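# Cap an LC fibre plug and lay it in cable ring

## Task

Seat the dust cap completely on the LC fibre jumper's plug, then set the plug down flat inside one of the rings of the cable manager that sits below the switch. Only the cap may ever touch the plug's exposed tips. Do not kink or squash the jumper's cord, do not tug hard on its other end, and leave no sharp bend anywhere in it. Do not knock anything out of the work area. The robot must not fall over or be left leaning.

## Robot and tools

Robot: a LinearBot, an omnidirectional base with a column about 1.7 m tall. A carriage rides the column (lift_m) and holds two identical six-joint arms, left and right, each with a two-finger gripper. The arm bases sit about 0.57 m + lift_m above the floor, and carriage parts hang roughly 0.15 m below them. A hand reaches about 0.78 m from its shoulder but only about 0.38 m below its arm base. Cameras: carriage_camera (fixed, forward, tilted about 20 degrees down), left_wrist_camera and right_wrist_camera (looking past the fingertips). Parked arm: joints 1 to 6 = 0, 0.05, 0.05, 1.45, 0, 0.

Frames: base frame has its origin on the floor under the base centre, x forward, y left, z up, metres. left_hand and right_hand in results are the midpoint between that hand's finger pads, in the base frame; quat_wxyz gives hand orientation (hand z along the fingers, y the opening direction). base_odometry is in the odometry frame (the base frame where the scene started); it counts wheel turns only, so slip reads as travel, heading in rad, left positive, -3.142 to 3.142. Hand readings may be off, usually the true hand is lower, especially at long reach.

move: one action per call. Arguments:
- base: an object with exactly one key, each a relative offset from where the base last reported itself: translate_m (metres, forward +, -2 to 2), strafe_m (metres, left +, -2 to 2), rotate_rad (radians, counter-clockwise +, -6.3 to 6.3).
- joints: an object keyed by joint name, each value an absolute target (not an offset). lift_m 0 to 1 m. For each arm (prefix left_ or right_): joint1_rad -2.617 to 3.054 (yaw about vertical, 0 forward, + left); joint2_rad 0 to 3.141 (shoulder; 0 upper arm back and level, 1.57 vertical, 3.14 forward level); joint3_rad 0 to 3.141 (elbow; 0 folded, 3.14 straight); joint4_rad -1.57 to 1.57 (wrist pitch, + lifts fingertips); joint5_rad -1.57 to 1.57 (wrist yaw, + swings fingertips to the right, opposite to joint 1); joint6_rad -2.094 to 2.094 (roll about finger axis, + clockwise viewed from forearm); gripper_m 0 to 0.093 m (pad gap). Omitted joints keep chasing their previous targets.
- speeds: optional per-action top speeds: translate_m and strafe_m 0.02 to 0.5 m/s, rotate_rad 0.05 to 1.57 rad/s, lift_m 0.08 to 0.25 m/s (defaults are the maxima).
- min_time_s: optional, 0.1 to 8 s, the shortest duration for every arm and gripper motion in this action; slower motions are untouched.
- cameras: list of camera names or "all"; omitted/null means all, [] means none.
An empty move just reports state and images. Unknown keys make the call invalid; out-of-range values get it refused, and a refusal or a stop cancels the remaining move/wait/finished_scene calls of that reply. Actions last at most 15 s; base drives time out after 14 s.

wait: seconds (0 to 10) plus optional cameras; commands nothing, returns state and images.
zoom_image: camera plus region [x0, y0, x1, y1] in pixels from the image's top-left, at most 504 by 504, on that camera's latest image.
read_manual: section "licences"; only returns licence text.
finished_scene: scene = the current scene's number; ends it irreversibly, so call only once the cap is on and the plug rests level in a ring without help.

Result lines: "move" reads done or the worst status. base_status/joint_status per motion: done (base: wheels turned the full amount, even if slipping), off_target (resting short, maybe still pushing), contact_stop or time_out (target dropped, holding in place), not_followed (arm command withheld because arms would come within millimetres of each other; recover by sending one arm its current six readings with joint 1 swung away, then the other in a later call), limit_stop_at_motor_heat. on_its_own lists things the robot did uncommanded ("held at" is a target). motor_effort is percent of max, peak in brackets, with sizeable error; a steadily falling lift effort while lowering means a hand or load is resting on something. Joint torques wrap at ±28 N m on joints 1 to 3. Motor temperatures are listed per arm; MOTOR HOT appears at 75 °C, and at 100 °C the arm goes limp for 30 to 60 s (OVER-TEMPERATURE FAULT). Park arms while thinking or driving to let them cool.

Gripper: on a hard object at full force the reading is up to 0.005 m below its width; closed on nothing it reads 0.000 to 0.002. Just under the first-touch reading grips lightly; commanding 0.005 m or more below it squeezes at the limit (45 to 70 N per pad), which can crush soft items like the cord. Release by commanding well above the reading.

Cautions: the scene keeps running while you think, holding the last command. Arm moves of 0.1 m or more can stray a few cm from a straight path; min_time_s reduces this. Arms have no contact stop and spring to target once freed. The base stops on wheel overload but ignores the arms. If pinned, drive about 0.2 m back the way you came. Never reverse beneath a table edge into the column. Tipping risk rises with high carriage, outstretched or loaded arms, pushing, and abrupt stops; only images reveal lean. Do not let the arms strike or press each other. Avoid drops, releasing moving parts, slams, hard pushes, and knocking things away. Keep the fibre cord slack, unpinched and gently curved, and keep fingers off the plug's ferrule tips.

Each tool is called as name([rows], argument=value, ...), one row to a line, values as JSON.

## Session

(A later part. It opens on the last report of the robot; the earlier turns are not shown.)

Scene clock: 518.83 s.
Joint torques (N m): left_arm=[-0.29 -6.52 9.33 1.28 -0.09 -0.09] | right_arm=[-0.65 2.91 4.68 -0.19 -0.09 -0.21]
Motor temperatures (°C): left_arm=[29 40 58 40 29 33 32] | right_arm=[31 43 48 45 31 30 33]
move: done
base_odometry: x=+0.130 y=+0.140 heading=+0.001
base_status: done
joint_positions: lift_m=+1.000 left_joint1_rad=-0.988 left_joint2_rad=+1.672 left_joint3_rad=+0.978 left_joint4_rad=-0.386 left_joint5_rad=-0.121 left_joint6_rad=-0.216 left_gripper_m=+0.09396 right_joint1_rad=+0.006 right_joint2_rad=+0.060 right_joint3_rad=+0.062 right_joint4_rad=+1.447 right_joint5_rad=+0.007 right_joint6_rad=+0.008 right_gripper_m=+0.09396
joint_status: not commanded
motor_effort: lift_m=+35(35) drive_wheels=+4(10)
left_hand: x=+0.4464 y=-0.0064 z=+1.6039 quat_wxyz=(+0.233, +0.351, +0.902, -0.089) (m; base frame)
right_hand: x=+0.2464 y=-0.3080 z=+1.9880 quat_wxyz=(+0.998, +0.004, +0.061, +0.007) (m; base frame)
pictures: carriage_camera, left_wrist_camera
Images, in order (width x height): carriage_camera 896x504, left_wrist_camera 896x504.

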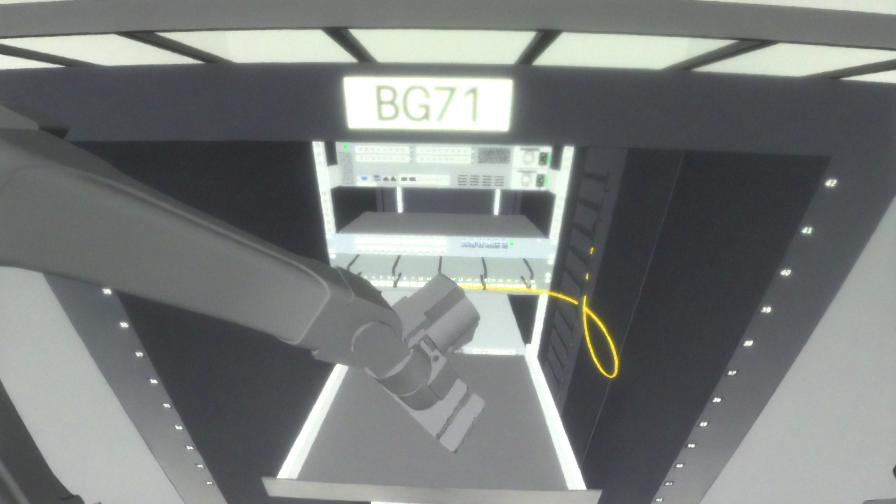

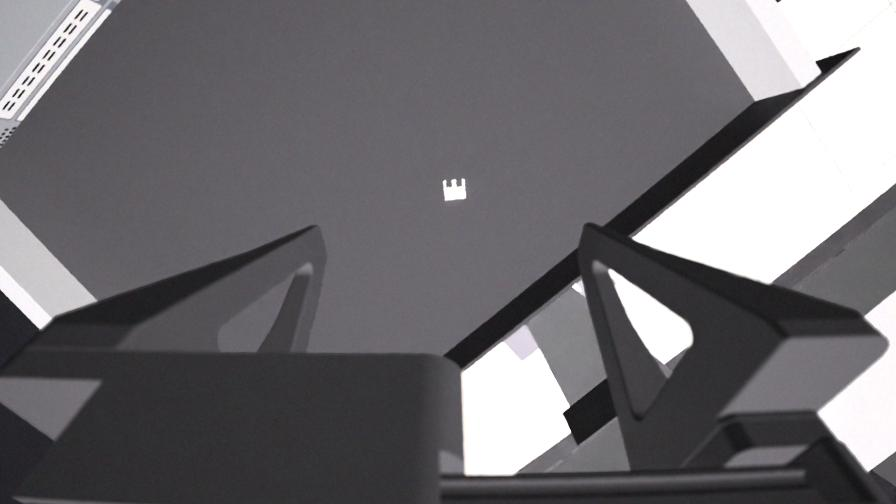

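move(joints={"left_joint1_rad": -1.014, "left_joint2_rad": 1.831, "left_joint3_rad": 0.952, "left_joint4_rad": -0.179, "left_joint5_rad": -0.186, "left_joint6_rad": -0.328}, min_time_s=2, cameras=["left_wrist_camera"])

zoom_image(camera="left_wrist_camera", region=[404, 150, 504, 250])

Scene clock: 598.83 s.
Joint torques (N m): left_arm=[-0.58 -6.56 5.52 1.51 -0.16 -0.09] | right_arm=[-0.64 2.91 4.66 -0.2 -0.09 -0.21]
Motor temperatures (°C): left_arm=[29 40 59 39 29 33 32] | right_arm=[31 38 45 39 31 30 33]
move: done
base_odometry: x=+0.130 y=+0.140 heading=+0.001
base_status: not commanded
joint_positions: lift_m=+1.000 left_joint1_rad=-1.006 left_joint2_rad=+1.816 left_joint3_rad=+0.967 left_joint4_rad=-0.194 left_joint5_rad=-0.172 left_joint6_rad=-0.316 left_gripper_m=+0.09396 right_joint1_rad=+0.006 right_joint2_rad=+0.060 right_joint3_rad=+0.062 right_joint4_rad=+1.447 right_joint5_rad=+0.007 right_joint6_rad=+0.008 right_gripper_m=+0.09396
joint_status: all done
motor_effort: lift_m=+35(35) drive_wheels=+1(6)
left_hand: x=+0.4616 y=-0.0266 z=+1.5691 quat_wxyz=(+0.256, +0.304, +0.913, -0.094) (m; base frame)
right_hand: x=+0.2464 y=-0.3080 z=+1.9880 quat_wxyz=(+0.998, +0.004, +0.061, +0.007) (m; base frame)
pictures: left_wrist_camera
Images, in order (width x height): left_wrist_camera 896x504.

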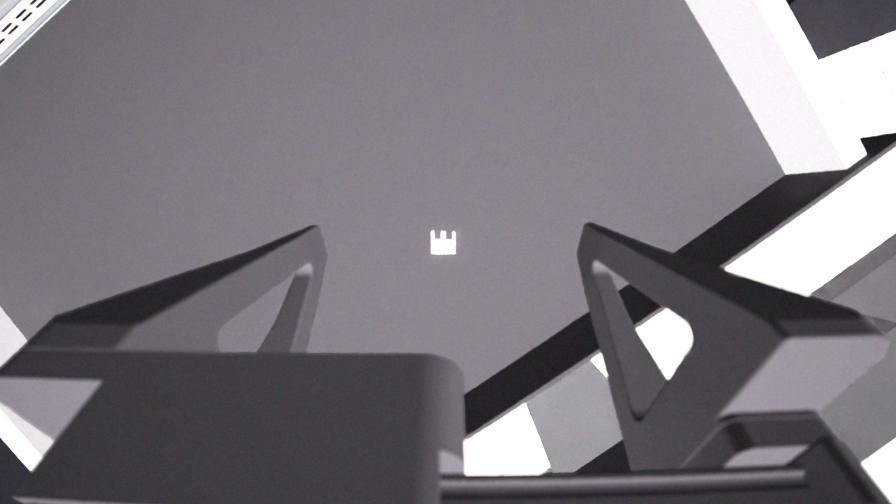

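Scaled by 5.040 from the camera's 896x504 image, which has a finer 1280x720 frame.

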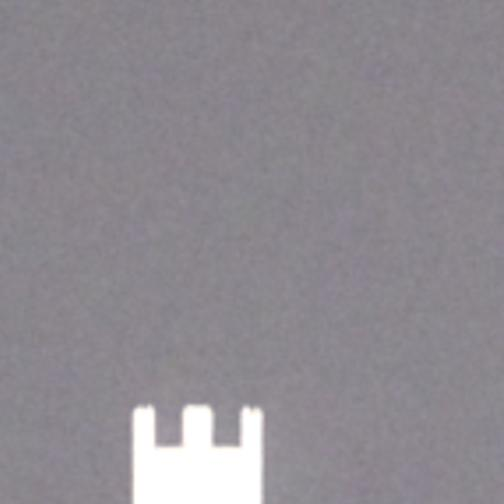

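move(joints={"left_joint1_rad": -1.009, "left_joint2_rad": 1.889, "left_joint3_rad": 0.903, "left_joint4_rad": -0.103, "left_joint5_rad": -0.184, "left_joint6_rad": -0.317}, min_time_s=1.5, cameras=["left_wrist_camera"])

zoom_image(camera="left_wrist_camera", region=[384, 180, 504, 300])

Scene clock: 623.37 s.
Joint torques (N m): left_arm=[-0.23 -6.63 5.14 1.45 -0.14 0.02] | right_arm=[-0.64 2.92 4.64 -0.2 -0.09 -0.21]
Motor temperatures (°C): left_arm=[29 42 55 39 29 33 32] | right_arm=[31 38 45 38 31 30 33]
move: done
base_odometry: x=+0.130 y=+0.140 heading=+0.001
base_status: not commanded
joint_positions: lift_m=+1.000 left_joint1_rad=-1.006 left_joint2_rad=+1.874 left_joint3_rad=+0.918 left_joint4_rad=-0.118 left_joint5_rad=-0.173 left_joint6_rad=-0.317 left_gripper_m=+0.09396 right_joint1_rad=+0.006 right_joint2_rad=+0.060 right_joint3_rad=+0.062 right_joint4_rad=+1.447 right_joint5_rad=+0.007 right_joint6_rad=+0.008 right_gripper_m=+0.09396
joint_status: all done
motor_effort: lift_m=+35(35) drive_wheels=+0(6)
left_hand: x=+0.4571 y=-0.0192 z=+1.5398 quat_wxyz=(+0.245, +0.306, +0.916, -0.084) (m; base frame)
right_hand: x=+0.2464 y=-0.3080 z=+1.9880 quat_wxyz=(+0.998, +0.004, +0.061, +0.007) (m; base frame)
pictures: left_wrist_camera
Images, in order (width x height): left_wrist_camera 896x504.

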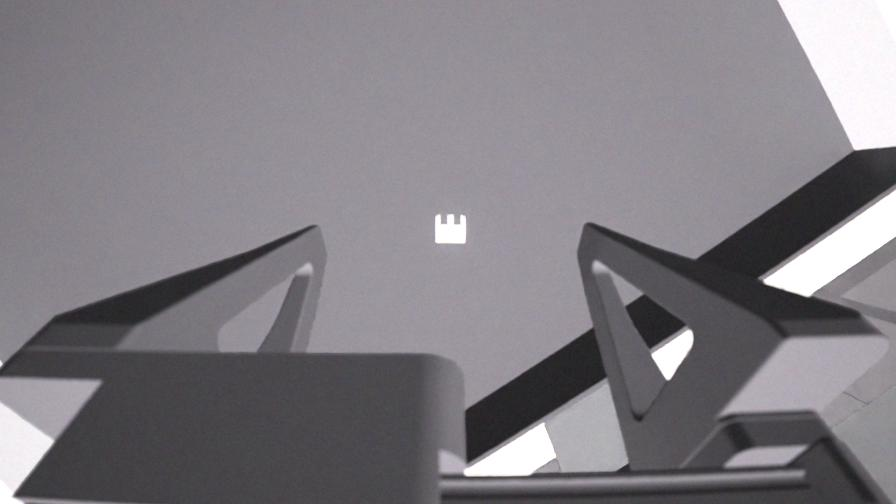

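Scaled by 4.200 from the camera's 896x504 image, which has a finer 1280x720 frame.

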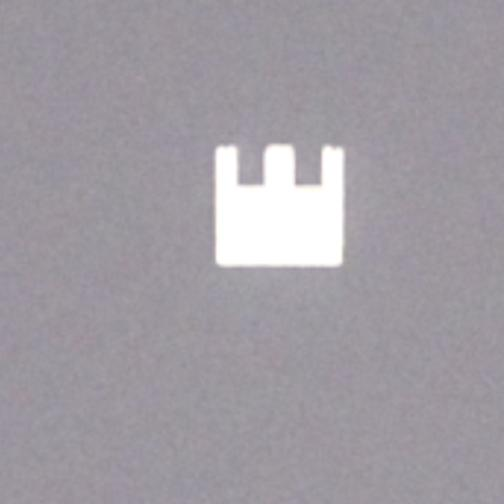

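move(joints={"left_joint1_rad": -1.009, "left_joint2_rad": 1.925, "left_joint3_rad": 0.875, "left_joint4_rad": -0.039, "left_joint5_rad": -0.184, "left_joint6_rad": -0.317}, min_time_s=1.5, cameras=["left_wrist_camera"])

zoom_image(camera="left_wrist_camera", region=[384, 180, 504, 300])

Scene clock: 641.00 s.
Joint torques (N m): left_arm=[-0.2 -6.68 4.89 1.44 -0.14 0.02] | right_arm=[-0.65 2.91 4.67 -0.19 -0.09 -0.21]
Motor temperatures (°C): left_arm=[29 41 53 40 29 33 32] | right_arm=[31 38 44 37 31 30 33]
move: done
base_odometry: x=+0.130 y=+0.140 heading=+0.001
base_status: not commanded
joint_positions: lift_m=+1.000 left_joint1_rad=-1.006 left_joint2_rad=+1.910 left_joint3_rad=+0.890 left_joint4_rad=-0.054 left_joint5_rad=-0.173 left_joint6_rad=-0.317 left_gripper_m=+0.09396 right_joint1_rad=+0.006 right_joint2_rad=+0.060 right_joint3_rad=+0.062 right_joint4_rad=+1.447 right_joint5_rad=+0.007 right_joint6_rad=+0.008 right_gripper_m=+0.09396
joint_status: all done
motor_effort: lift_m=+35(35) drive_wheels=+1(6)
left_hand: x=+0.4561 y=-0.0177 z=+1.5253 quat_wxyz=(+0.245, +0.306, +0.916, -0.084) (m; base frame)
right_hand: x=+0.2464 y=-0.3080 z=+1.9880 quat_wxyz=(+0.998, +0.004, +0.061, +0.007) (m; base frame)
pictures: left_wrist_camera
Images, in order (width x height): left_wrist_camera 896x504.

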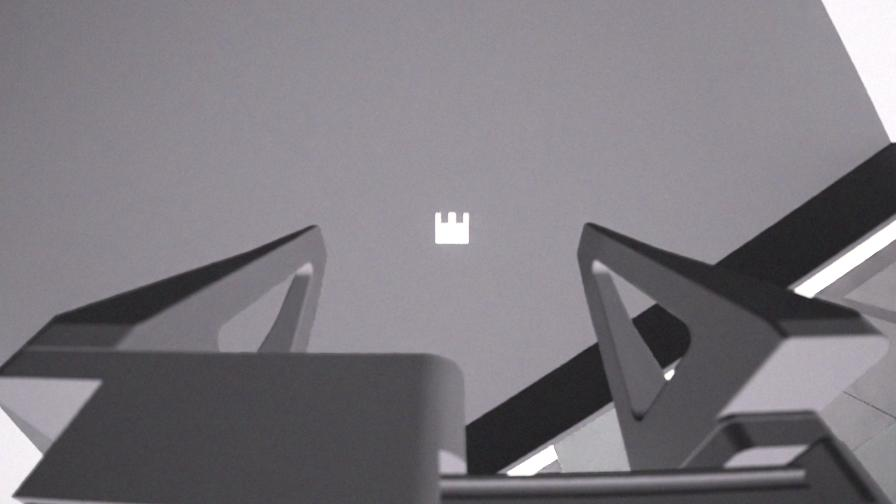

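Scaled by 4.200 from the camera's 896x504 image, which has a finer 1280x720 frame.

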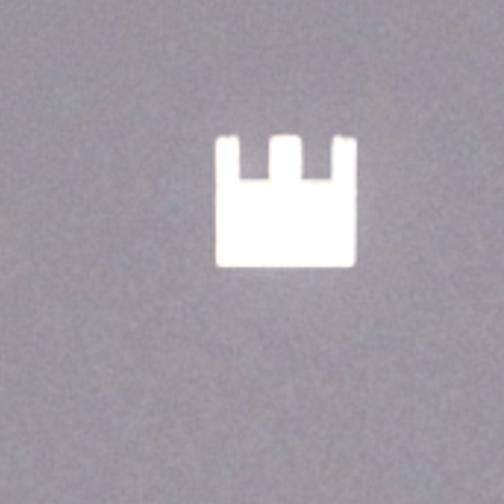

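move(joints={"left_joint1_rad": -1.010, "left_joint2_rad": 1.950, "left_joint3_rad": 0.860, "left_joint4_rad": 0.001, "left_joint5_rad": -0.184, "left_joint6_rad": -0.317, "left_gripper_m": 0.035}, min_time_s=1.5, cameras=["left_wrist_camera"])

zoom_image(camera="left_wrist_camera", region=[374, 170, 534, 290])

Scene clock: 658.93 s.
Joint torques (N m): left_arm=[-0.27 -6.74 4.77 1.44 -0.15 0.01] | right_arm=[-0.65 2.91 4.67 -0.19 -0.09 -0.21]
Motor temperatures (°C): left_arm=[29 43 51 40 29 33 32] | right_arm=[31 37 44 37 31 30 33]
move: done
base_odometry: x=+0.130 y=+0.140 heading=+0.001
base_status: not commanded
joint_positions: lift_m=+1.000 left_joint1_rad=-1.006 left_joint2_rad=+1.935 left_joint3_rad=+0.874 left_joint4_rad=-0.014 left_joint5_rad=-0.173 left_joint6_rad=-0.317 left_gripper_m=+0.03513 right_joint1_rad=+0.006 right_joint2_rad=+0.060 right_joint3_rad=+0.062 right_joint4_rad=+1.447 right_joint5_rad=+0.007 right_joint6_rad=+0.008 right_gripper_m=+0.09396
joint_status: all done
motor_effort: lift_m=+35(35) drive_wheels=+2(8)
left_hand: x=+0.4554 y=-0.0166 z=+1.5157 quat_wxyz=(+0.245, +0.306, +0.916, -0.084) (m; base frame)
right_hand: x=+0.2464 y=-0.3080 z=+1.9880 quat_wxyz=(+0.998, +0.004, +0.061, +0.007) (m; base frame)
pictures: left_wrist_camera
Images, in order (width x height): left_wrist_camera 896x504.

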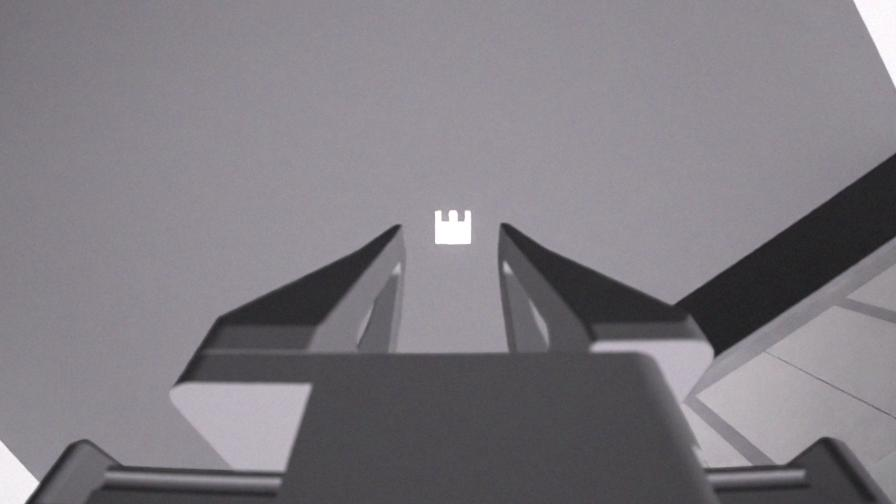

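Scaled by 3.150 from the camera's 896x504 image, which has a finer 1280x720 frame.

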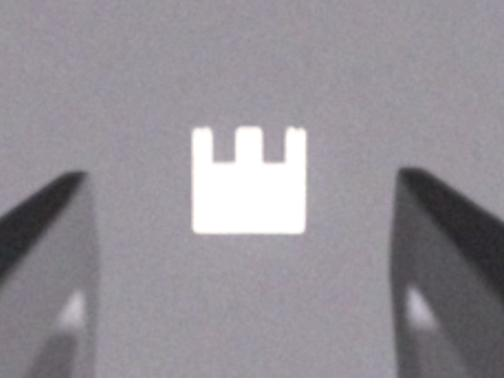

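move(joints={"left_gripper_m": 0.018}, min_time_s=1.0, cameras=["left_wrist_camera"])

zoom_image(camera="left_wrist_camera", region=[404, 190, 504, 265])

Scene clock: 673.97 s.
Joint torques (N m): left_arm=[-0.32 -6.74 4.75 1.43 -0.14 0.01] | right_arm=[-0.65 2.91 4.67 -0.19 -0.1 -0.22]
Motor temperatures (°C): left_arm=[29 42 50 39 29 33 32] | right_arm=[31 37 44 36 31 30 33]
move: done
base_odometry: x=+0.130 y=+0.140 heading=+0.001
base_status: not commanded
joint_positions: lift_m=+1.000 left_joint1_rad=-1.006 left_joint2_rad=+1.935 left_joint3_rad=+0.874 left_joint4_rad=-0.013 left_joint5_rad=-0.173 left_joint6_rad=-0.317 left_gripper_m=+0.01813 right_joint1_rad=+0.006 right_joint2_rad=+0.060 right_joint3_rad=+0.062 right_joint4_rad=+1.447 right_joint5_rad=+0.007 right_joint6_rad=+0.008 right_gripper_m=+0.09396
joint_status: all done
motor_effort: lift_m=+35(35) drive_wheels=+5(7)
left_hand: x=+0.4556 y=-0.0168 z=+1.5158 quat_wxyz=(+0.245, +0.306, +0.916, -0.084) (m; base frame)
right_hand: x=+0.2464 y=-0.3080 z=+1.9880 quat_wxyz=(+0.998, +0.004, +0.061, +0.007) (m; base frame)
pictures: left_wrist_camera
Images, in order (width x height): left_wrist_camera 896x504.

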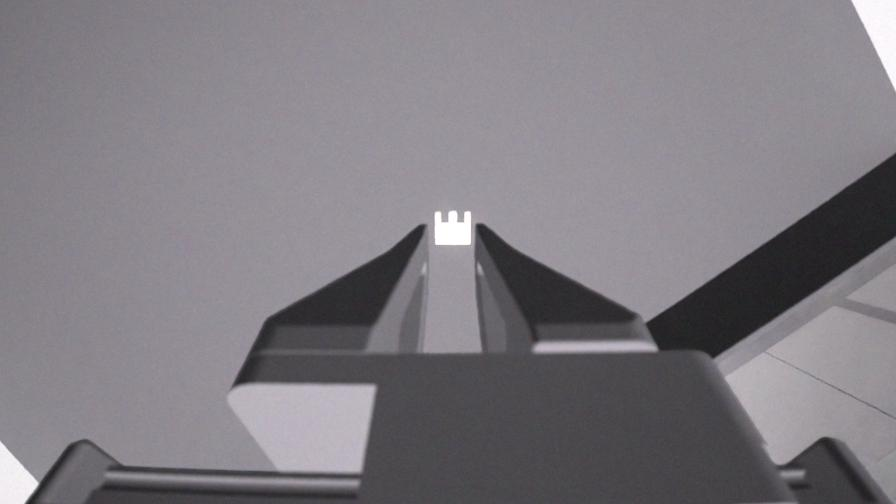

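Scaled by 5.040 from the camera's 896x504 image, which has a finer 1280x720 frame.

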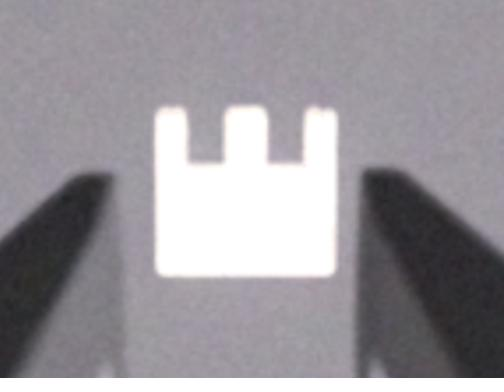

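move(joints={"left_joint1_rad": -0.993, "left_joint2_rad": 1.972, "left_joint3_rad": 0.914, "left_joint4_rad": 0.010}, min_time_s=1.0, cameras=["left_wrist_camera"])

zoom_image(camera="left_wrist_camera", region=[404, 190, 504, 265])

Scene clock: 747.33 s.
Joint torques (N m): left_arm=[0.76 -6.93 8.54 1.42 -0.15 0.01] | right_arm=[-0.64 2.89 4.68 -0.2 -0.09 -0.21]
Motor temperatures (°C): left_arm=[29 42 48 39 29 33 32] | right_arm=[31 37 43 34 31 30 33]
move: done
base_odometry: x=+0.130 y=+0.140 heading=+0.001
base_status: not commanded
joint_positions: lift_m=+1.000 left_joint1_rad=-1.002 left_joint2_rad=+1.957 left_joint3_rad=+0.885 left_joint4_rad=-0.003 left_joint5_rad=-0.173 left_joint6_rad=-0.317 left_gripper_m=+0.01813 right_joint1_rad=+0.006 right_joint2_rad=+0.060 right_joint3_rad=+0.062 right_joint4_rad=+1.447 right_joint5_rad=+0.007 right_joint6_rad=+0.008 right_gripper_m=+0.09396
joint_status: all done
motor_effort: lift_m=+35(35) drive_wheels=+2(8)
left_hand: x=+0.4582 y=-0.0184 z=+1.5115 quat_wxyz=(+0.244, +0.304, +0.917, -0.083) (m; base frame)
right_hand: x=+0.2464 y=-0.3080 z=+1.9880 quat_wxyz=(+0.998, +0.004, +0.061, +0.007) (m; base frame)
pictures: left_wrist_camera
Images, in order (width x height): left_wrist_camera 896x504.

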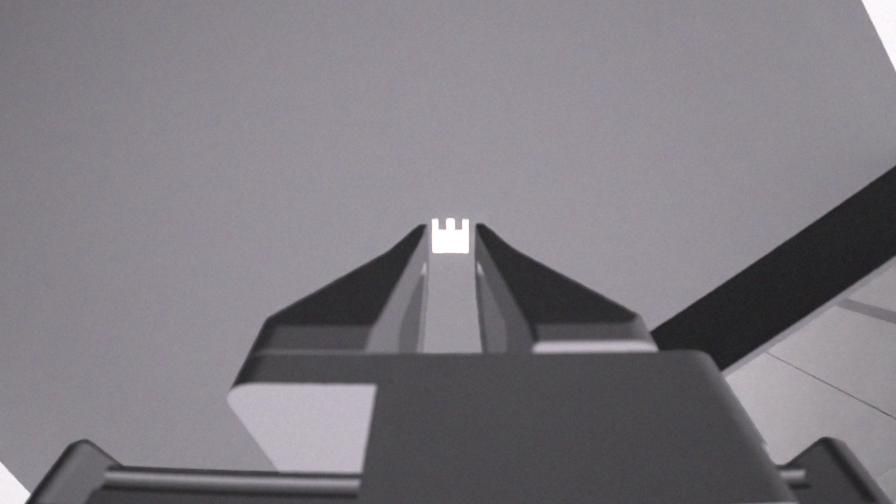

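Scaled by 5.040 from the camera's 896x504 image, which has a finer 1280x720 frame.

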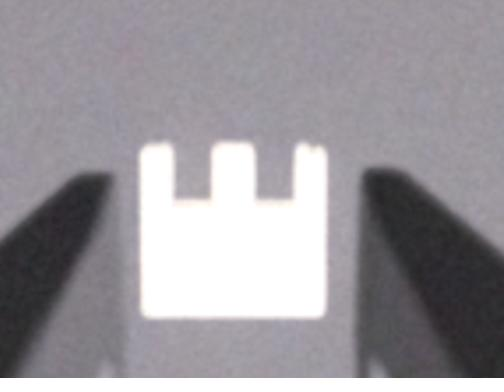

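move(joints={"left_joint2_rad": 1.9765, "left_joint4_rad": 0.0145}, min_time_s=0.8, cameras=["left_wrist_camera"])

zoom_image(camera="left_wrist_camera", region=[390, 180, 510, 290])

Scene clock: 800.90 s.
Joint torques (N m): left_arm=[0.77 -6.53 8.55 1.44 -0.15 0.02] | right_arm=[-0.65 2.92 4.67 -0.2 -0.09 -0.22]
Motor temperatures (°C): left_arm=[29 43 51 40 29 33 32] | right_arm=[31 37 43 33 31 30 33]
move: done
base_odometry: x=+0.130 y=+0.140 heading=+0.001
base_status: not commanded
joint_positions: lift_m=+1.000 left_joint1_rad=-1.002 left_joint2_rad=+1.957 left_joint3_rad=+0.885 left_joint4_rad=+0.000 left_joint5_rad=-0.173 left_joint6_rad=-0.317 left_gripper_m=+0.01813 right_joint1_rad=+0.006 right_joint2_rad=+0.060 right_joint3_rad=+0.062 right_joint4_rad=+1.447 right_joint5_rad=+0.007 right_joint6_rad=+0.008 right_gripper_m=+0.09396
joint_status: all done
motor_effort: lift_m=+35(35) drive_wheels=+1(7)
left_hand: x=+0.4586 y=-0.0190 z=+1.5119 quat_wxyz=(+0.246, +0.304, +0.917, -0.084) (m; base frame)
right_hand: x=+0.2464 y=-0.3080 z=+1.9880 quat_wxyz=(+0.998, +0.004, +0.061, +0.007) (m; base frame)
pictures: left_wrist_camera
Images, in order (width x height): left_wrist_camera 896x504.

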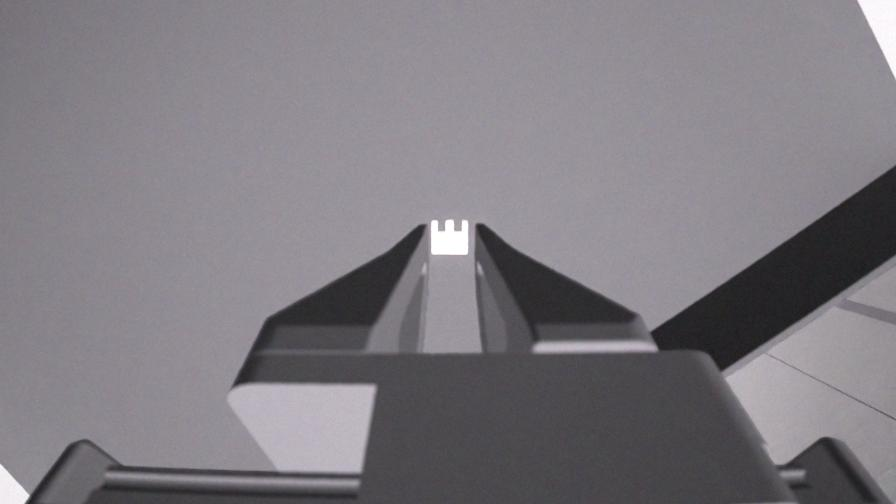

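Scaled by 4.200 from the camera's 896x504 image, which has a finer 1280x720 frame.

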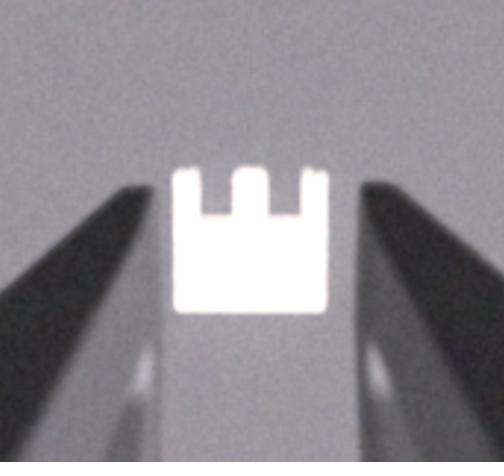

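move(joints={"left_joint2_rad": 1.984, "left_joint4_rad": 0.016}, min_time_s=0.8, cameras=["left_wrist_camera"])

zoom_image(camera="left_wrist_camera", region=[390, 180, 510, 290])

Scene clock: 806.00 s.
Joint torques (N m): left_arm=[0.76 -6.89 8.46 1.42 -0.15 0.01] | right_arm=[-0.65 2.91 4.66 -0.19 -0.1 -0.21]
Motor temperatures (°C): left_arm=[29 43 51 40 29 33 32] | right_arm=[31 37 43 33 31 30 33]
move: done
base_odometry: x=+0.130 y=+0.140 heading=+0.001
base_status: not commanded
joint_positions: lift_m=+1.000 left_joint1_rad=-1.002 left_joint2_rad=+1.969 left_joint3_rad=+0.885 left_joint4_rad=+0.002 left_joint5_rad=-0.173 left_joint6_rad=-0.317 left_gripper_m=+0.01813 right_joint1_rad=+0.006 right_joint2_rad=+0.060 right_joint3_rad=+0.062 right_joint4_rad=+1.447 right_joint5_rad=+0.007 right_joint6_rad=+0.008 right_gripper_m=+0.09396
joint_status: all done
motor_effort: lift_m=+35(35) drive_wheels=+3(5)
left_hand: x=+0.4578 y=-0.0177 z=+1.5076 quat_wxyz=(+0.242, +0.305, +0.918, -0.081) (m; base frame)
right_hand: x=+0.2464 y=-0.3080 z=+1.9880 quat_wxyz=(+0.998, +0.004, +0.061, +0.007) (m; base frame)
pictures: left_wrist_camera
Images, in order (width x height): left_wrist_camera 896x504.

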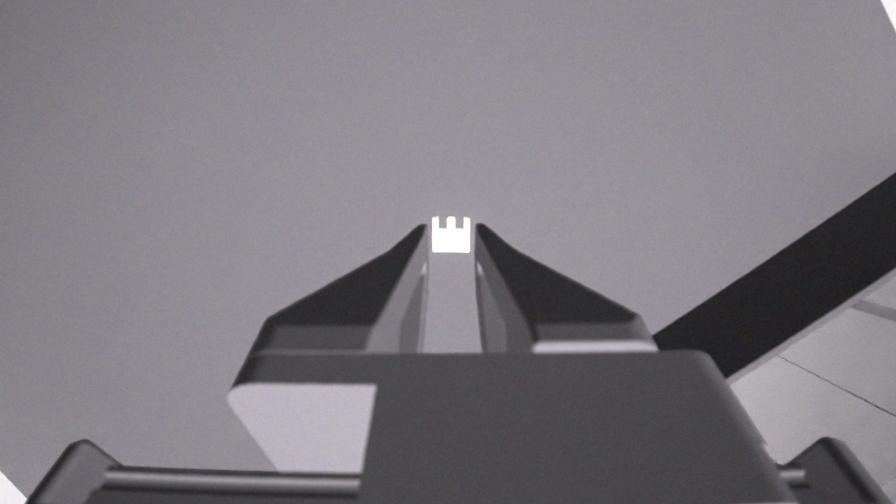

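Scaled by 4.200 from the camera's 896x504 image, which has a finer 1280x720 frame.

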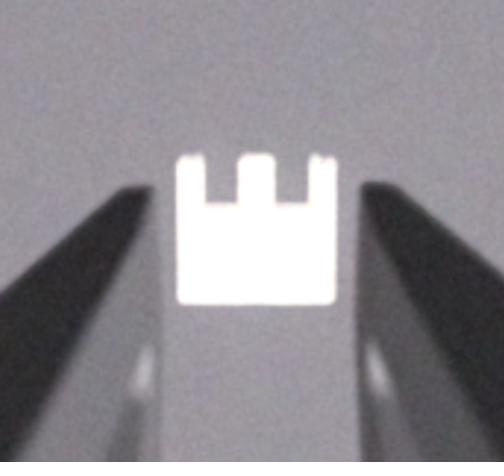

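move(joints={"left_joint1_rad": -0.988, "left_joint2_rad": 1.992, "left_joint3_rad": 0.93}, min_time_s=0.8, cameras=["left_wrist_camera"])

zoom_image(camera="left_wrist_camera", region=[390, 180, 510, 290])

Scene clock: 860.10 s.
Joint torques (N m): left_arm=[0.69 -6.99 8.57 1.43 -0.14 0.02] | right_arm=[-0.65 2.89 4.67 -0.19 -0.09 -0.21]
Motor temperatures (°C): left_arm=[29 43 52 39 29 33 32] | right_arm=[31 36 43 32 31 30 33]
move: done
base_odometry: x=+0.130 y=+0.140 heading=+0.001
base_status: not commanded
joint_positions: lift_m=+1.000 left_joint1_rad=-0.996 left_joint2_rad=+1.977 left_joint3_rad=+0.899 left_joint4_rad=+0.002 left_joint5_rad=-0.173 left_joint6_rad=-0.317 left_gripper_m=+0.01813 right_joint1_rad=+0.006 right_joint2_rad=+0.060 right_joint3_rad=+0.062 right_joint4_rad=+1.447 right_joint5_rad=+0.007 right_joint6_rad=+0.008 right_gripper_m=+0.09396
joint_status: all done
motor_effort: lift_m=+35(35) drive_wheels=+3(6)
left_hand: x=+0.4625 y=-0.0202 z=+1.5088 quat_wxyz=(+0.245, +0.301, +0.918, -0.083) (m; base frame)
right_hand: x=+0.2464 y=-0.3080 z=+1.9880 quat_wxyz=(+0.998, +0.004, +0.061, +0.007) (m; base frame)
pictures: left_wrist_camera
Images, in order (width x height): left_wrist_camera 896x504.

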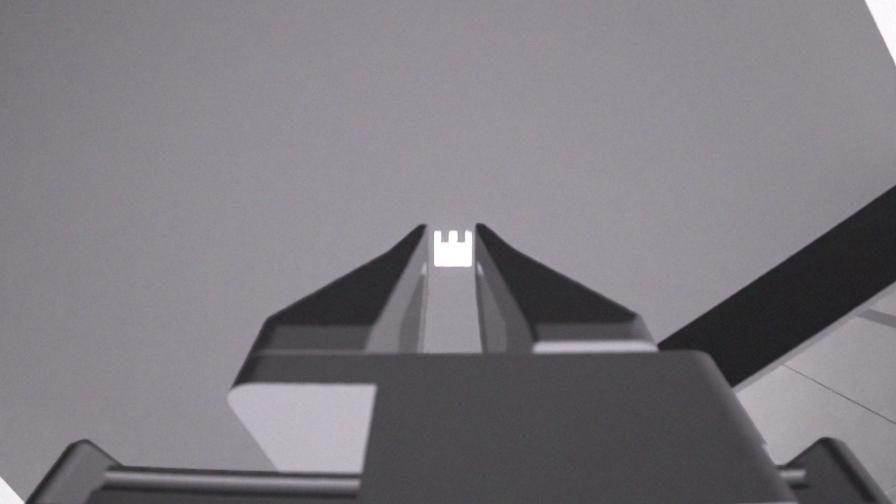

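Scaled by 4.200 from the camera's 896x504 image, which has a finer 1280x720 frame.

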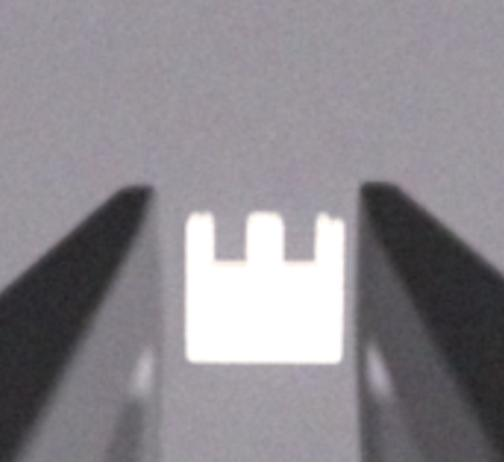

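move(joints={"left_gripper_m": 0.0145}, min_time_s=1.5, cameras=["left_wrist_camera"])

zoom_image(camera="left_wrist_camera", region=[390, 180, 510, 290])

Scene clock: 870.97 s.
Joint torques (N m): left_arm=[0.69 -6.98 8.59 1.43 -0.14 0.01] | right_arm=[-0.65 2.89 4.67 -0.19 -0.09 -0.22]
Motor temperatures (°C): left_arm=[29 44 54 39 29 33 32] | right_arm=[31 36 43 32 31 30 33]
move: done
base_odometry: x=+0.130 y=+0.140 heading=+0.001
base_status: not commanded
joint_positions: lift_m=+1.000 left_joint1_rad=-0.996 left_joint2_rad=+1.977 left_joint3_rad=+0.899 left_joint4_rad=+0.003 left_joint5_rad=-0.173 left_joint6_rad=-0.317 left_gripper_m=+0.01463 right_joint1_rad=+0.006 right_joint2_rad=+0.060 right_joint3_rad=+0.062 right_joint4_rad=+1.447 right_joint5_rad=+0.007 right_joint6_rad=+0.008 right_gripper_m=+0.09396
joint_status: all done
motor_effort: lift_m=+35(35) drive_wheels=+3(5)
left_hand: x=+0.4625 y=-0.0202 z=+1.5088 quat_wxyz=(+0.245, +0.301, +0.918, -0.083) (m; base frame)
right_hand: x=+0.2464 y=-0.3080 z=+1.9880 quat_wxyz=(+0.998, +0.004, +0.061, +0.007) (m; base frame)
pictures: left_wrist_camera
Images, in order (width x height): left_wrist_camera 896x504.

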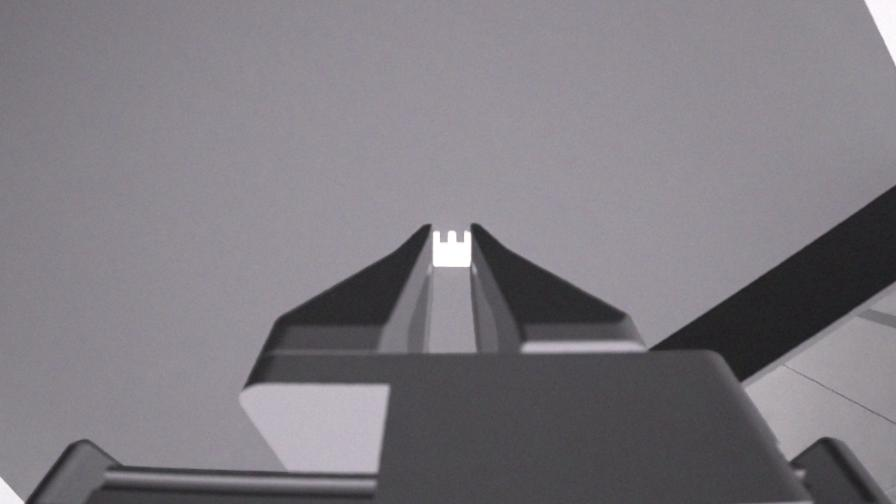

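Scaled by 4.200 from the camera's 896x504 image, which has a finer 1280x720 frame.

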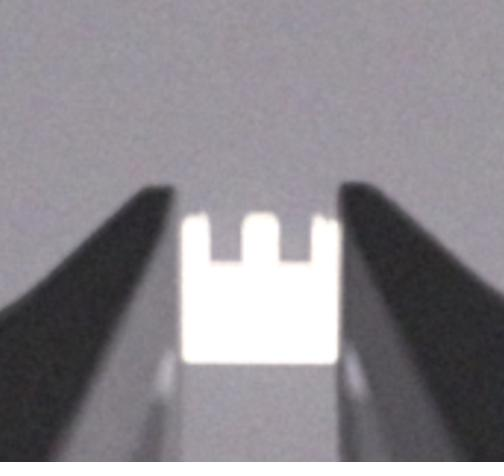

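move(joints={"left_gripper_m": 0.0125}, min_time_s=1.2, cameras=["left_wrist_camera"])

zoom_image(camera="left_wrist_camera", region=[390, 180, 510, 290])

Scene clock: 875.80 s.
Joint torques (N m): left_arm=[0.73 -6.99 8.59 1.42 -0.13 0.02] | right_arm=[-0.65 2.91 4.67 -0.19 -0.09 -0.22]
Motor temperatures (°C): left_arm=[29 44 54 39 29 33 32] | right_arm=[31 36 43 32 31 30 33]
move: done
base_odometry: x=+0.130 y=+0.140 heading=+0.001
base_status: not commanded
joint_positions: lift_m=+1.000 left_joint1_rad=-0.996 left_joint2_rad=+1.977 left_joint3_rad=+0.899 left_joint4_rad=+0.004 left_joint5_rad=-0.175 left_joint6_rad=-0.317 left_gripper_m=+0.01264 right_joint1_rad=+0.006 right_joint2_rad=+0.060 right_joint3_rad=+0.062 right_joint4_rad=+1.447 right_joint5_rad=+0.007 right_joint6_rad=+0.008 right_gripper_m=+0.09396
joint_status: all done
motor_effort: lift_m=+35(35) drive_wheels=+3(7)
left_hand: x=+0.4628 y=-0.0202 z=+1.5090 quat_wxyz=(+0.246, +0.301, +0.918, -0.083) (m; base frame)
right_hand: x=+0.2464 y=-0.3080 z=+1.9880 quat_wxyz=(+0.998, +0.004, +0.061, +0.007) (m; base frame)
pictures: left_wrist_camera
Images, in order (width x height): left_wrist_camera 896x504.

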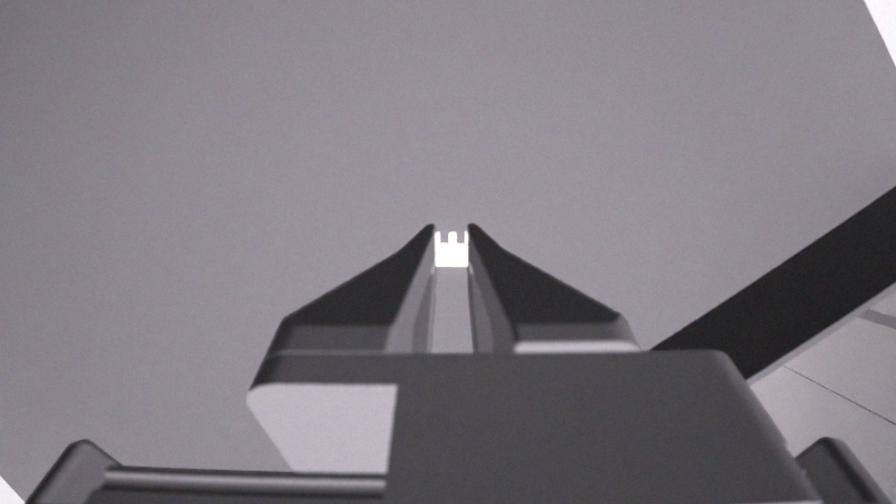

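Scaled by 4.200 from the camera's 896x504 image, which has a finer 1280x720 frame.

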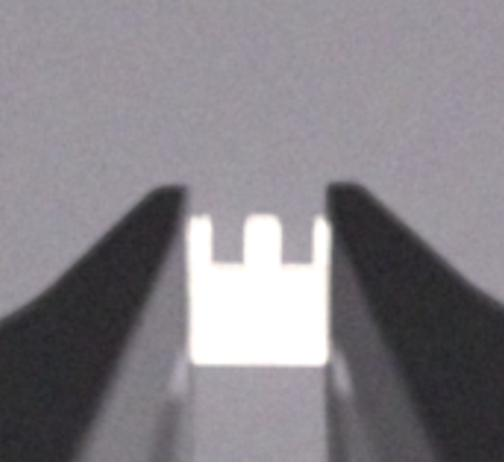

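move(joints={"left_gripper_m": 0.018}, min_time_s=0.6, cameras=[])

move(joints={"left_joint2_rad": 2.0046, "left_joint3_rad": 0.935}, min_time_s=0.8, cameras=["left_wrist_camera"])

zoom_image(camera="left_wrist_camera", region=[390, 180, 510, 290])

Scene clock: 896.47 s.
Joint torques (N m): left_arm=[0.69 -6.99 8.61 1.42 -0.13 0.02] | right_arm=[-0.66 2.89 4.67 -0.2 -0.1 -0.21]
Motor temperatures (°C): left_arm=[29 45 55 39 29 33 32] | right_arm=[31 36 43 32 31 30 33]
move: done
base_odometry: x=+0.130 y=+0.140 heading=+0.001
base_status: not commanded
joint_positions: lift_m=+1.000 left_joint1_rad=-0.996 left_joint2_rad=+1.977 left_joint3_rad=+0.899 left_joint4_rad=+0.004 left_joint5_rad=-0.175 left_joint6_rad=-0.317 left_gripper_m=+0.01786 right_joint1_rad=+0.006 right_joint2_rad=+0.060 right_joint3_rad=+0.062 right_joint4_rad=+1.447 right_joint5_rad=+0.007 right_joint6_rad=+0.008 right_gripper_m=+0.09396
joint_status: all done
motor_effort: lift_m=+35(35) drive_wheels=+3(6)
left_hand: x=+0.4628 y=-0.0202 z=+1.5090 quat_wxyz=(+0.246, +0.301, +0.918, -0.083) (m; base frame)
right_hand: x=+0.2464 y=-0.3080 z=+1.9880 quat_wxyz=(+0.998, +0.004, +0.061, +0.007) (m; base frame)
pictures: none
No camera images: "cameras" was empty.

Scene clock: 897.57 s.
Joint torques (N m): left_arm=[0.72 -7.04 8.99 1.39 -0.13 0.01] | right_arm=[-0.66 2.91 4.67 -0.19 -0.09 -0.21]
Motor temperatures (°C): left_arm=[29 45 56 39 29 33 32] | right_arm=[31 36 43 32 31 30 33]
move: done
base_odometry: x=+0.130 y=+0.140 heading=+0.001
base_status: not commanded
joint_positions: lift_m=+1.000 left_joint1_rad=-0.996 left_joint2_rad=+1.989 left_joint3_rad=+0.899 left_joint4_rad=+0.004 left_joint5_rad=-0.175 left_joint6_rad=-0.317 left_gripper_m=+0.01786 right_joint1_rad=+0.006 right_joint2_rad=+0.060 right_joint3_rad=+0.062 right_joint4_rad=+1.447 right_joint5_rad=+0.007 right_joint6_rad=+0.008 right_gripper_m=+0.09396
joint_status: all done
motor_effort: lift_m=+35(35) drive_wheels=+1(6)
left_hand: x=+0.4618 y=-0.0187 z=+1.5042 quat_wxyz=(+0.241, +0.302, +0.919, -0.079) (m; base frame)
right_hand: x=+0.2464 y=-0.3080 z=+1.9880 quat_wxyz=(+0.998, +0.004, +0.061, +0.007) (m; base frame)
pictures: left_wrist_camera
Images, in order (width x height): left_wrist_camera 896x504.

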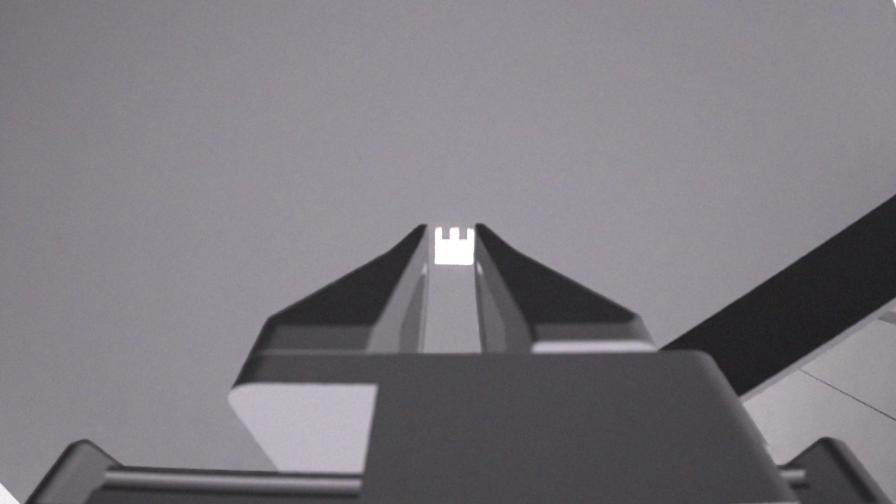

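Scaled by 4.200 from the camera's 896x504 image, which has a finer 1280x720 frame.

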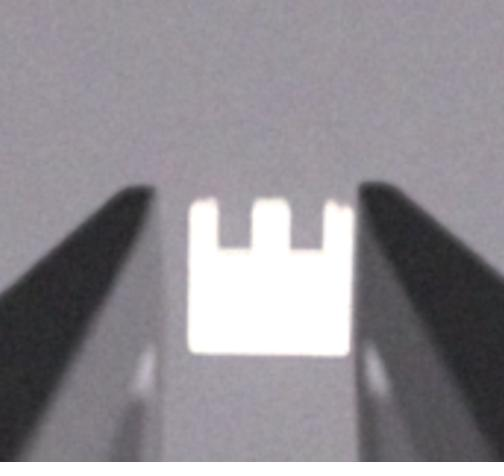

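move(joints={"left_gripper_m": 0.0145}, min_time_s=1.5, cameras=[])

move(joints={"left_gripper_m": 0.0125}, min_time_s=1.2, cameras=["left_wrist_camera"])

zoom_image(camera="left_wrist_camera", region=[390, 180, 510, 290])

Scene clock: 910.70 s.
Joint torques (N m): left_arm=[0.69 -6.99 9.01 1.39 -0.13 0.01] | right_arm=[-0.65 2.89 4.66 -0.2 -0.09 -0.21]
Motor temperatures (°C): left_arm=[29 45 56 38 29 33 32] | right_arm=[31 36 43 32 31 30 33]
move: done
base_odometry: x=+0.130 y=+0.140 heading=+0.001
base_status: not commanded
joint_positions: lift_m=+1.000 left_joint1_rad=-0.996 left_joint2_rad=+1.989 left_joint3_rad=+0.899 left_joint4_rad=+0.004 left_joint5_rad=-0.175 left_joint6_rad=-0.317 left_gripper_m=+0.01463 right_joint1_rad=+0.006 right_joint2_rad=+0.060 right_joint3_rad=+0.062 right_joint4_rad=+1.447 right_joint5_rad=+0.007 right_joint6_rad=+0.008 right_gripper_m=+0.09396
joint_status: all done
motor_effort: lift_m=+35(35) drive_wheels=+3(8)
left_hand: x=+0.4618 y=-0.0187 z=+1.5042 quat_wxyz=(+0.241, +0.302, +0.919, -0.079) (m; base frame)
right_hand: x=+0.2464 y=-0.3080 z=+1.9880 quat_wxyz=(+0.998, +0.004, +0.061, +0.007) (m; base frame)
pictures: none
No camera images: "cameras" was empty.

Scene clock: 912.17 s.
Joint torques (N m): left_arm=[0.7 -7.01 8.99 1.39 -0.13 0.02] | right_arm=[-0.66 2.89 4.64 -0.19 -0.09 -0.22]
Motor temperatures (°C): left_arm=[29 45 56 38 29 33 32] | right_arm=[31 36 43 32 31 30 33]
move: done
base_odometry: x=+0.130 y=+0.140 heading=+0.001
base_status: not commanded
joint_positions: lift_m=+1.000 left_joint1_rad=-0.996 left_joint2_rad=+1.989 left_joint3_rad=+0.899 left_joint4_rad=+0.004 left_joint5_rad=-0.175 left_joint6_rad=-0.317 left_gripper_m=+0.01259 right_joint1_rad=+0.006 right_joint2_rad=+0.060 right_joint3_rad=+0.062 right_joint4_rad=+1.447 right_joint5_rad=+0.007 right_joint6_rad=+0.008 right_gripper_m=+0.09396
joint_status: all done
motor_effort: lift_m=+35(35) drive_wheels=+1(7)
left_hand: x=+0.4618 y=-0.0187 z=+1.5042 quat_wxyz=(+0.241, +0.302, +0.919, -0.079) (m; base frame)
right_hand: x=+0.2464 y=-0.3080 z=+1.9880 quat_wxyz=(+0.998, +0.004, +0.061, +0.007) (m; base frame)
pictures: left_wrist_camera
Images, in order (width x height): left_wrist_camera 896x504.

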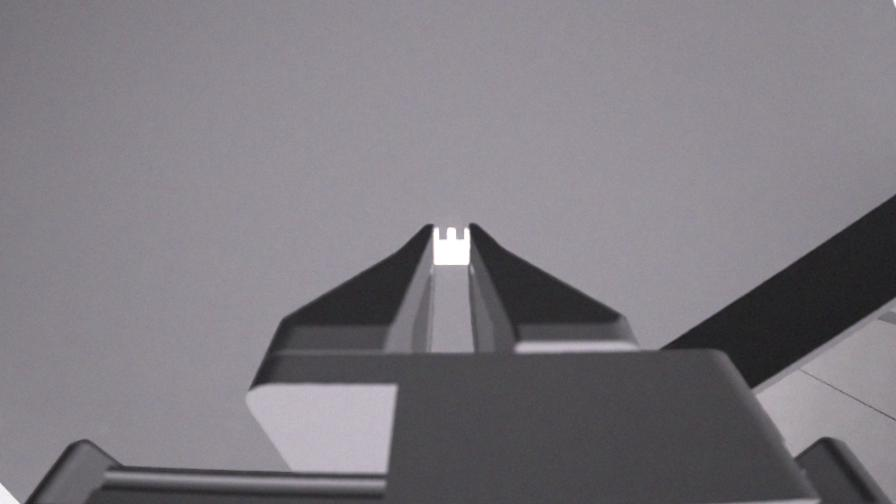

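Scaled by 4.200 from the camera's 896x504 image, which has a finer 1280x720 frame.

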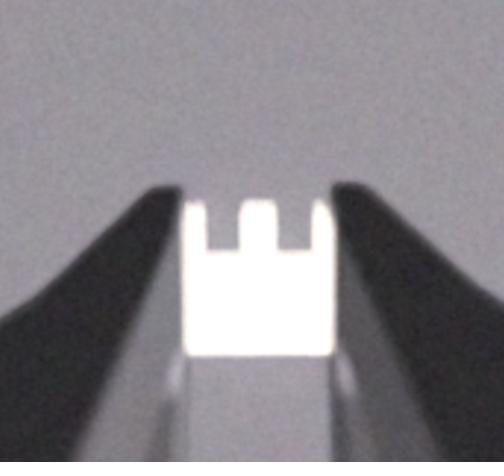

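zoom_image(camera="left_wrist_camera", region=[425, 215, 477, 269])

Scaled by 9.333 from the camera's 896x504 image, which has a finer 1280x720 frame.

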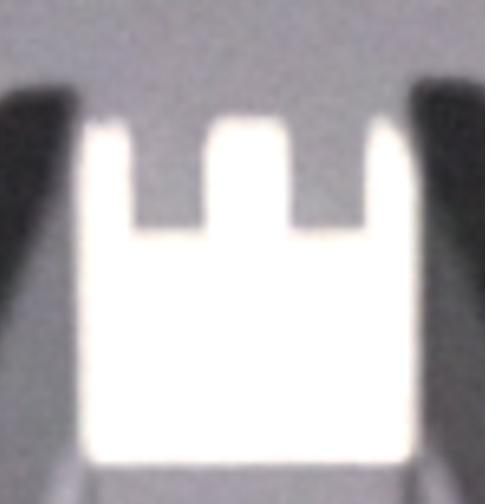

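move(cameras=["left_wrist_camera"])

zoom_image(camera="left_wrist_camera", region=[425, 215, 477, 269])

Scene clock: 939.40 s.
Joint torques (N m): left_arm=[0.69 -7.01 8.96 1.38 -0.13 0.01] | right_arm=[-0.64 2.92 4.64 -0.19 -0.1 -0.22]
Motor temperatures (°C): left_arm=[29 46 57 38 29 33 32] | right_arm=[31 36 42 32 31 30 33]
base_odometry: x=+0.130 y=+0.140 heading=+0.001
base_status: not commanded
joint_positions: lift_m=+1.000 left_joint1_rad=-0.996 left_joint2_rad=+1.989 left_joint3_rad=+0.899 left_joint4_rad=+0.004 left_joint5_rad=-0.175 left_joint6_rad=-0.317 left_gripper_m=+0.01259 right_joint1_rad=+0.006 right_joint2_rad=+0.060 right_joint3_rad=+0.062 right_joint4_rad=+1.447 right_joint5_rad=+0.007 right_joint6_rad=+0.008 right_gripper_m=+0.09396
joint_status: all done
motor_effort: lift_m=+35(35) drive_wheels=+2(7)
left_hand: x=+0.4618 y=-0.0187 z=+1.5042 quat_wxyz=(+0.241, +0.302, +0.919, -0.079) (m; base frame)
right_hand: x=+0.2464 y=-0.3080 z=+1.9880 quat_wxyz=(+0.998, +0.004, +0.061, +0.007) (m; base frame)
pictures: left_wrist_camera
Images, in order (width x height): left_wrist_camera 896x504.

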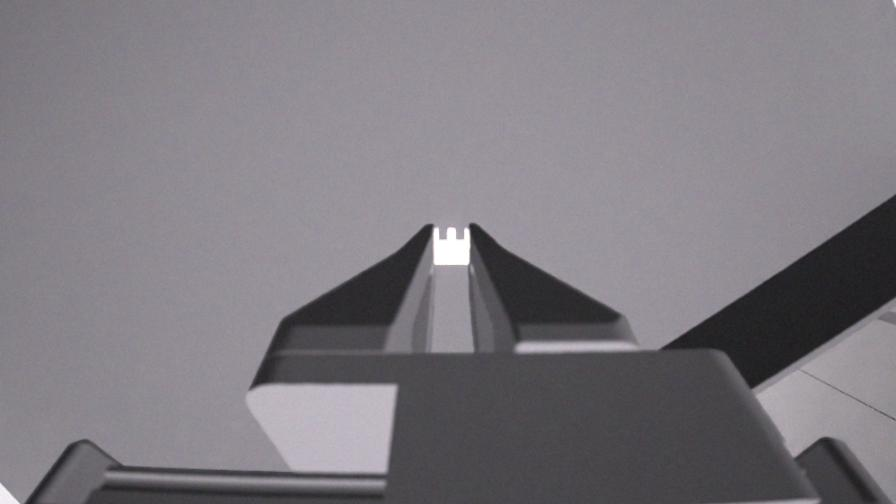

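Scaled by 9.333 from the camera's 896x504 image, which has a finer 1280x720 frame.

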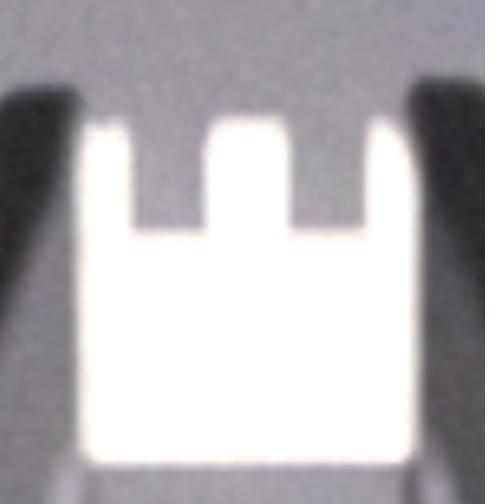

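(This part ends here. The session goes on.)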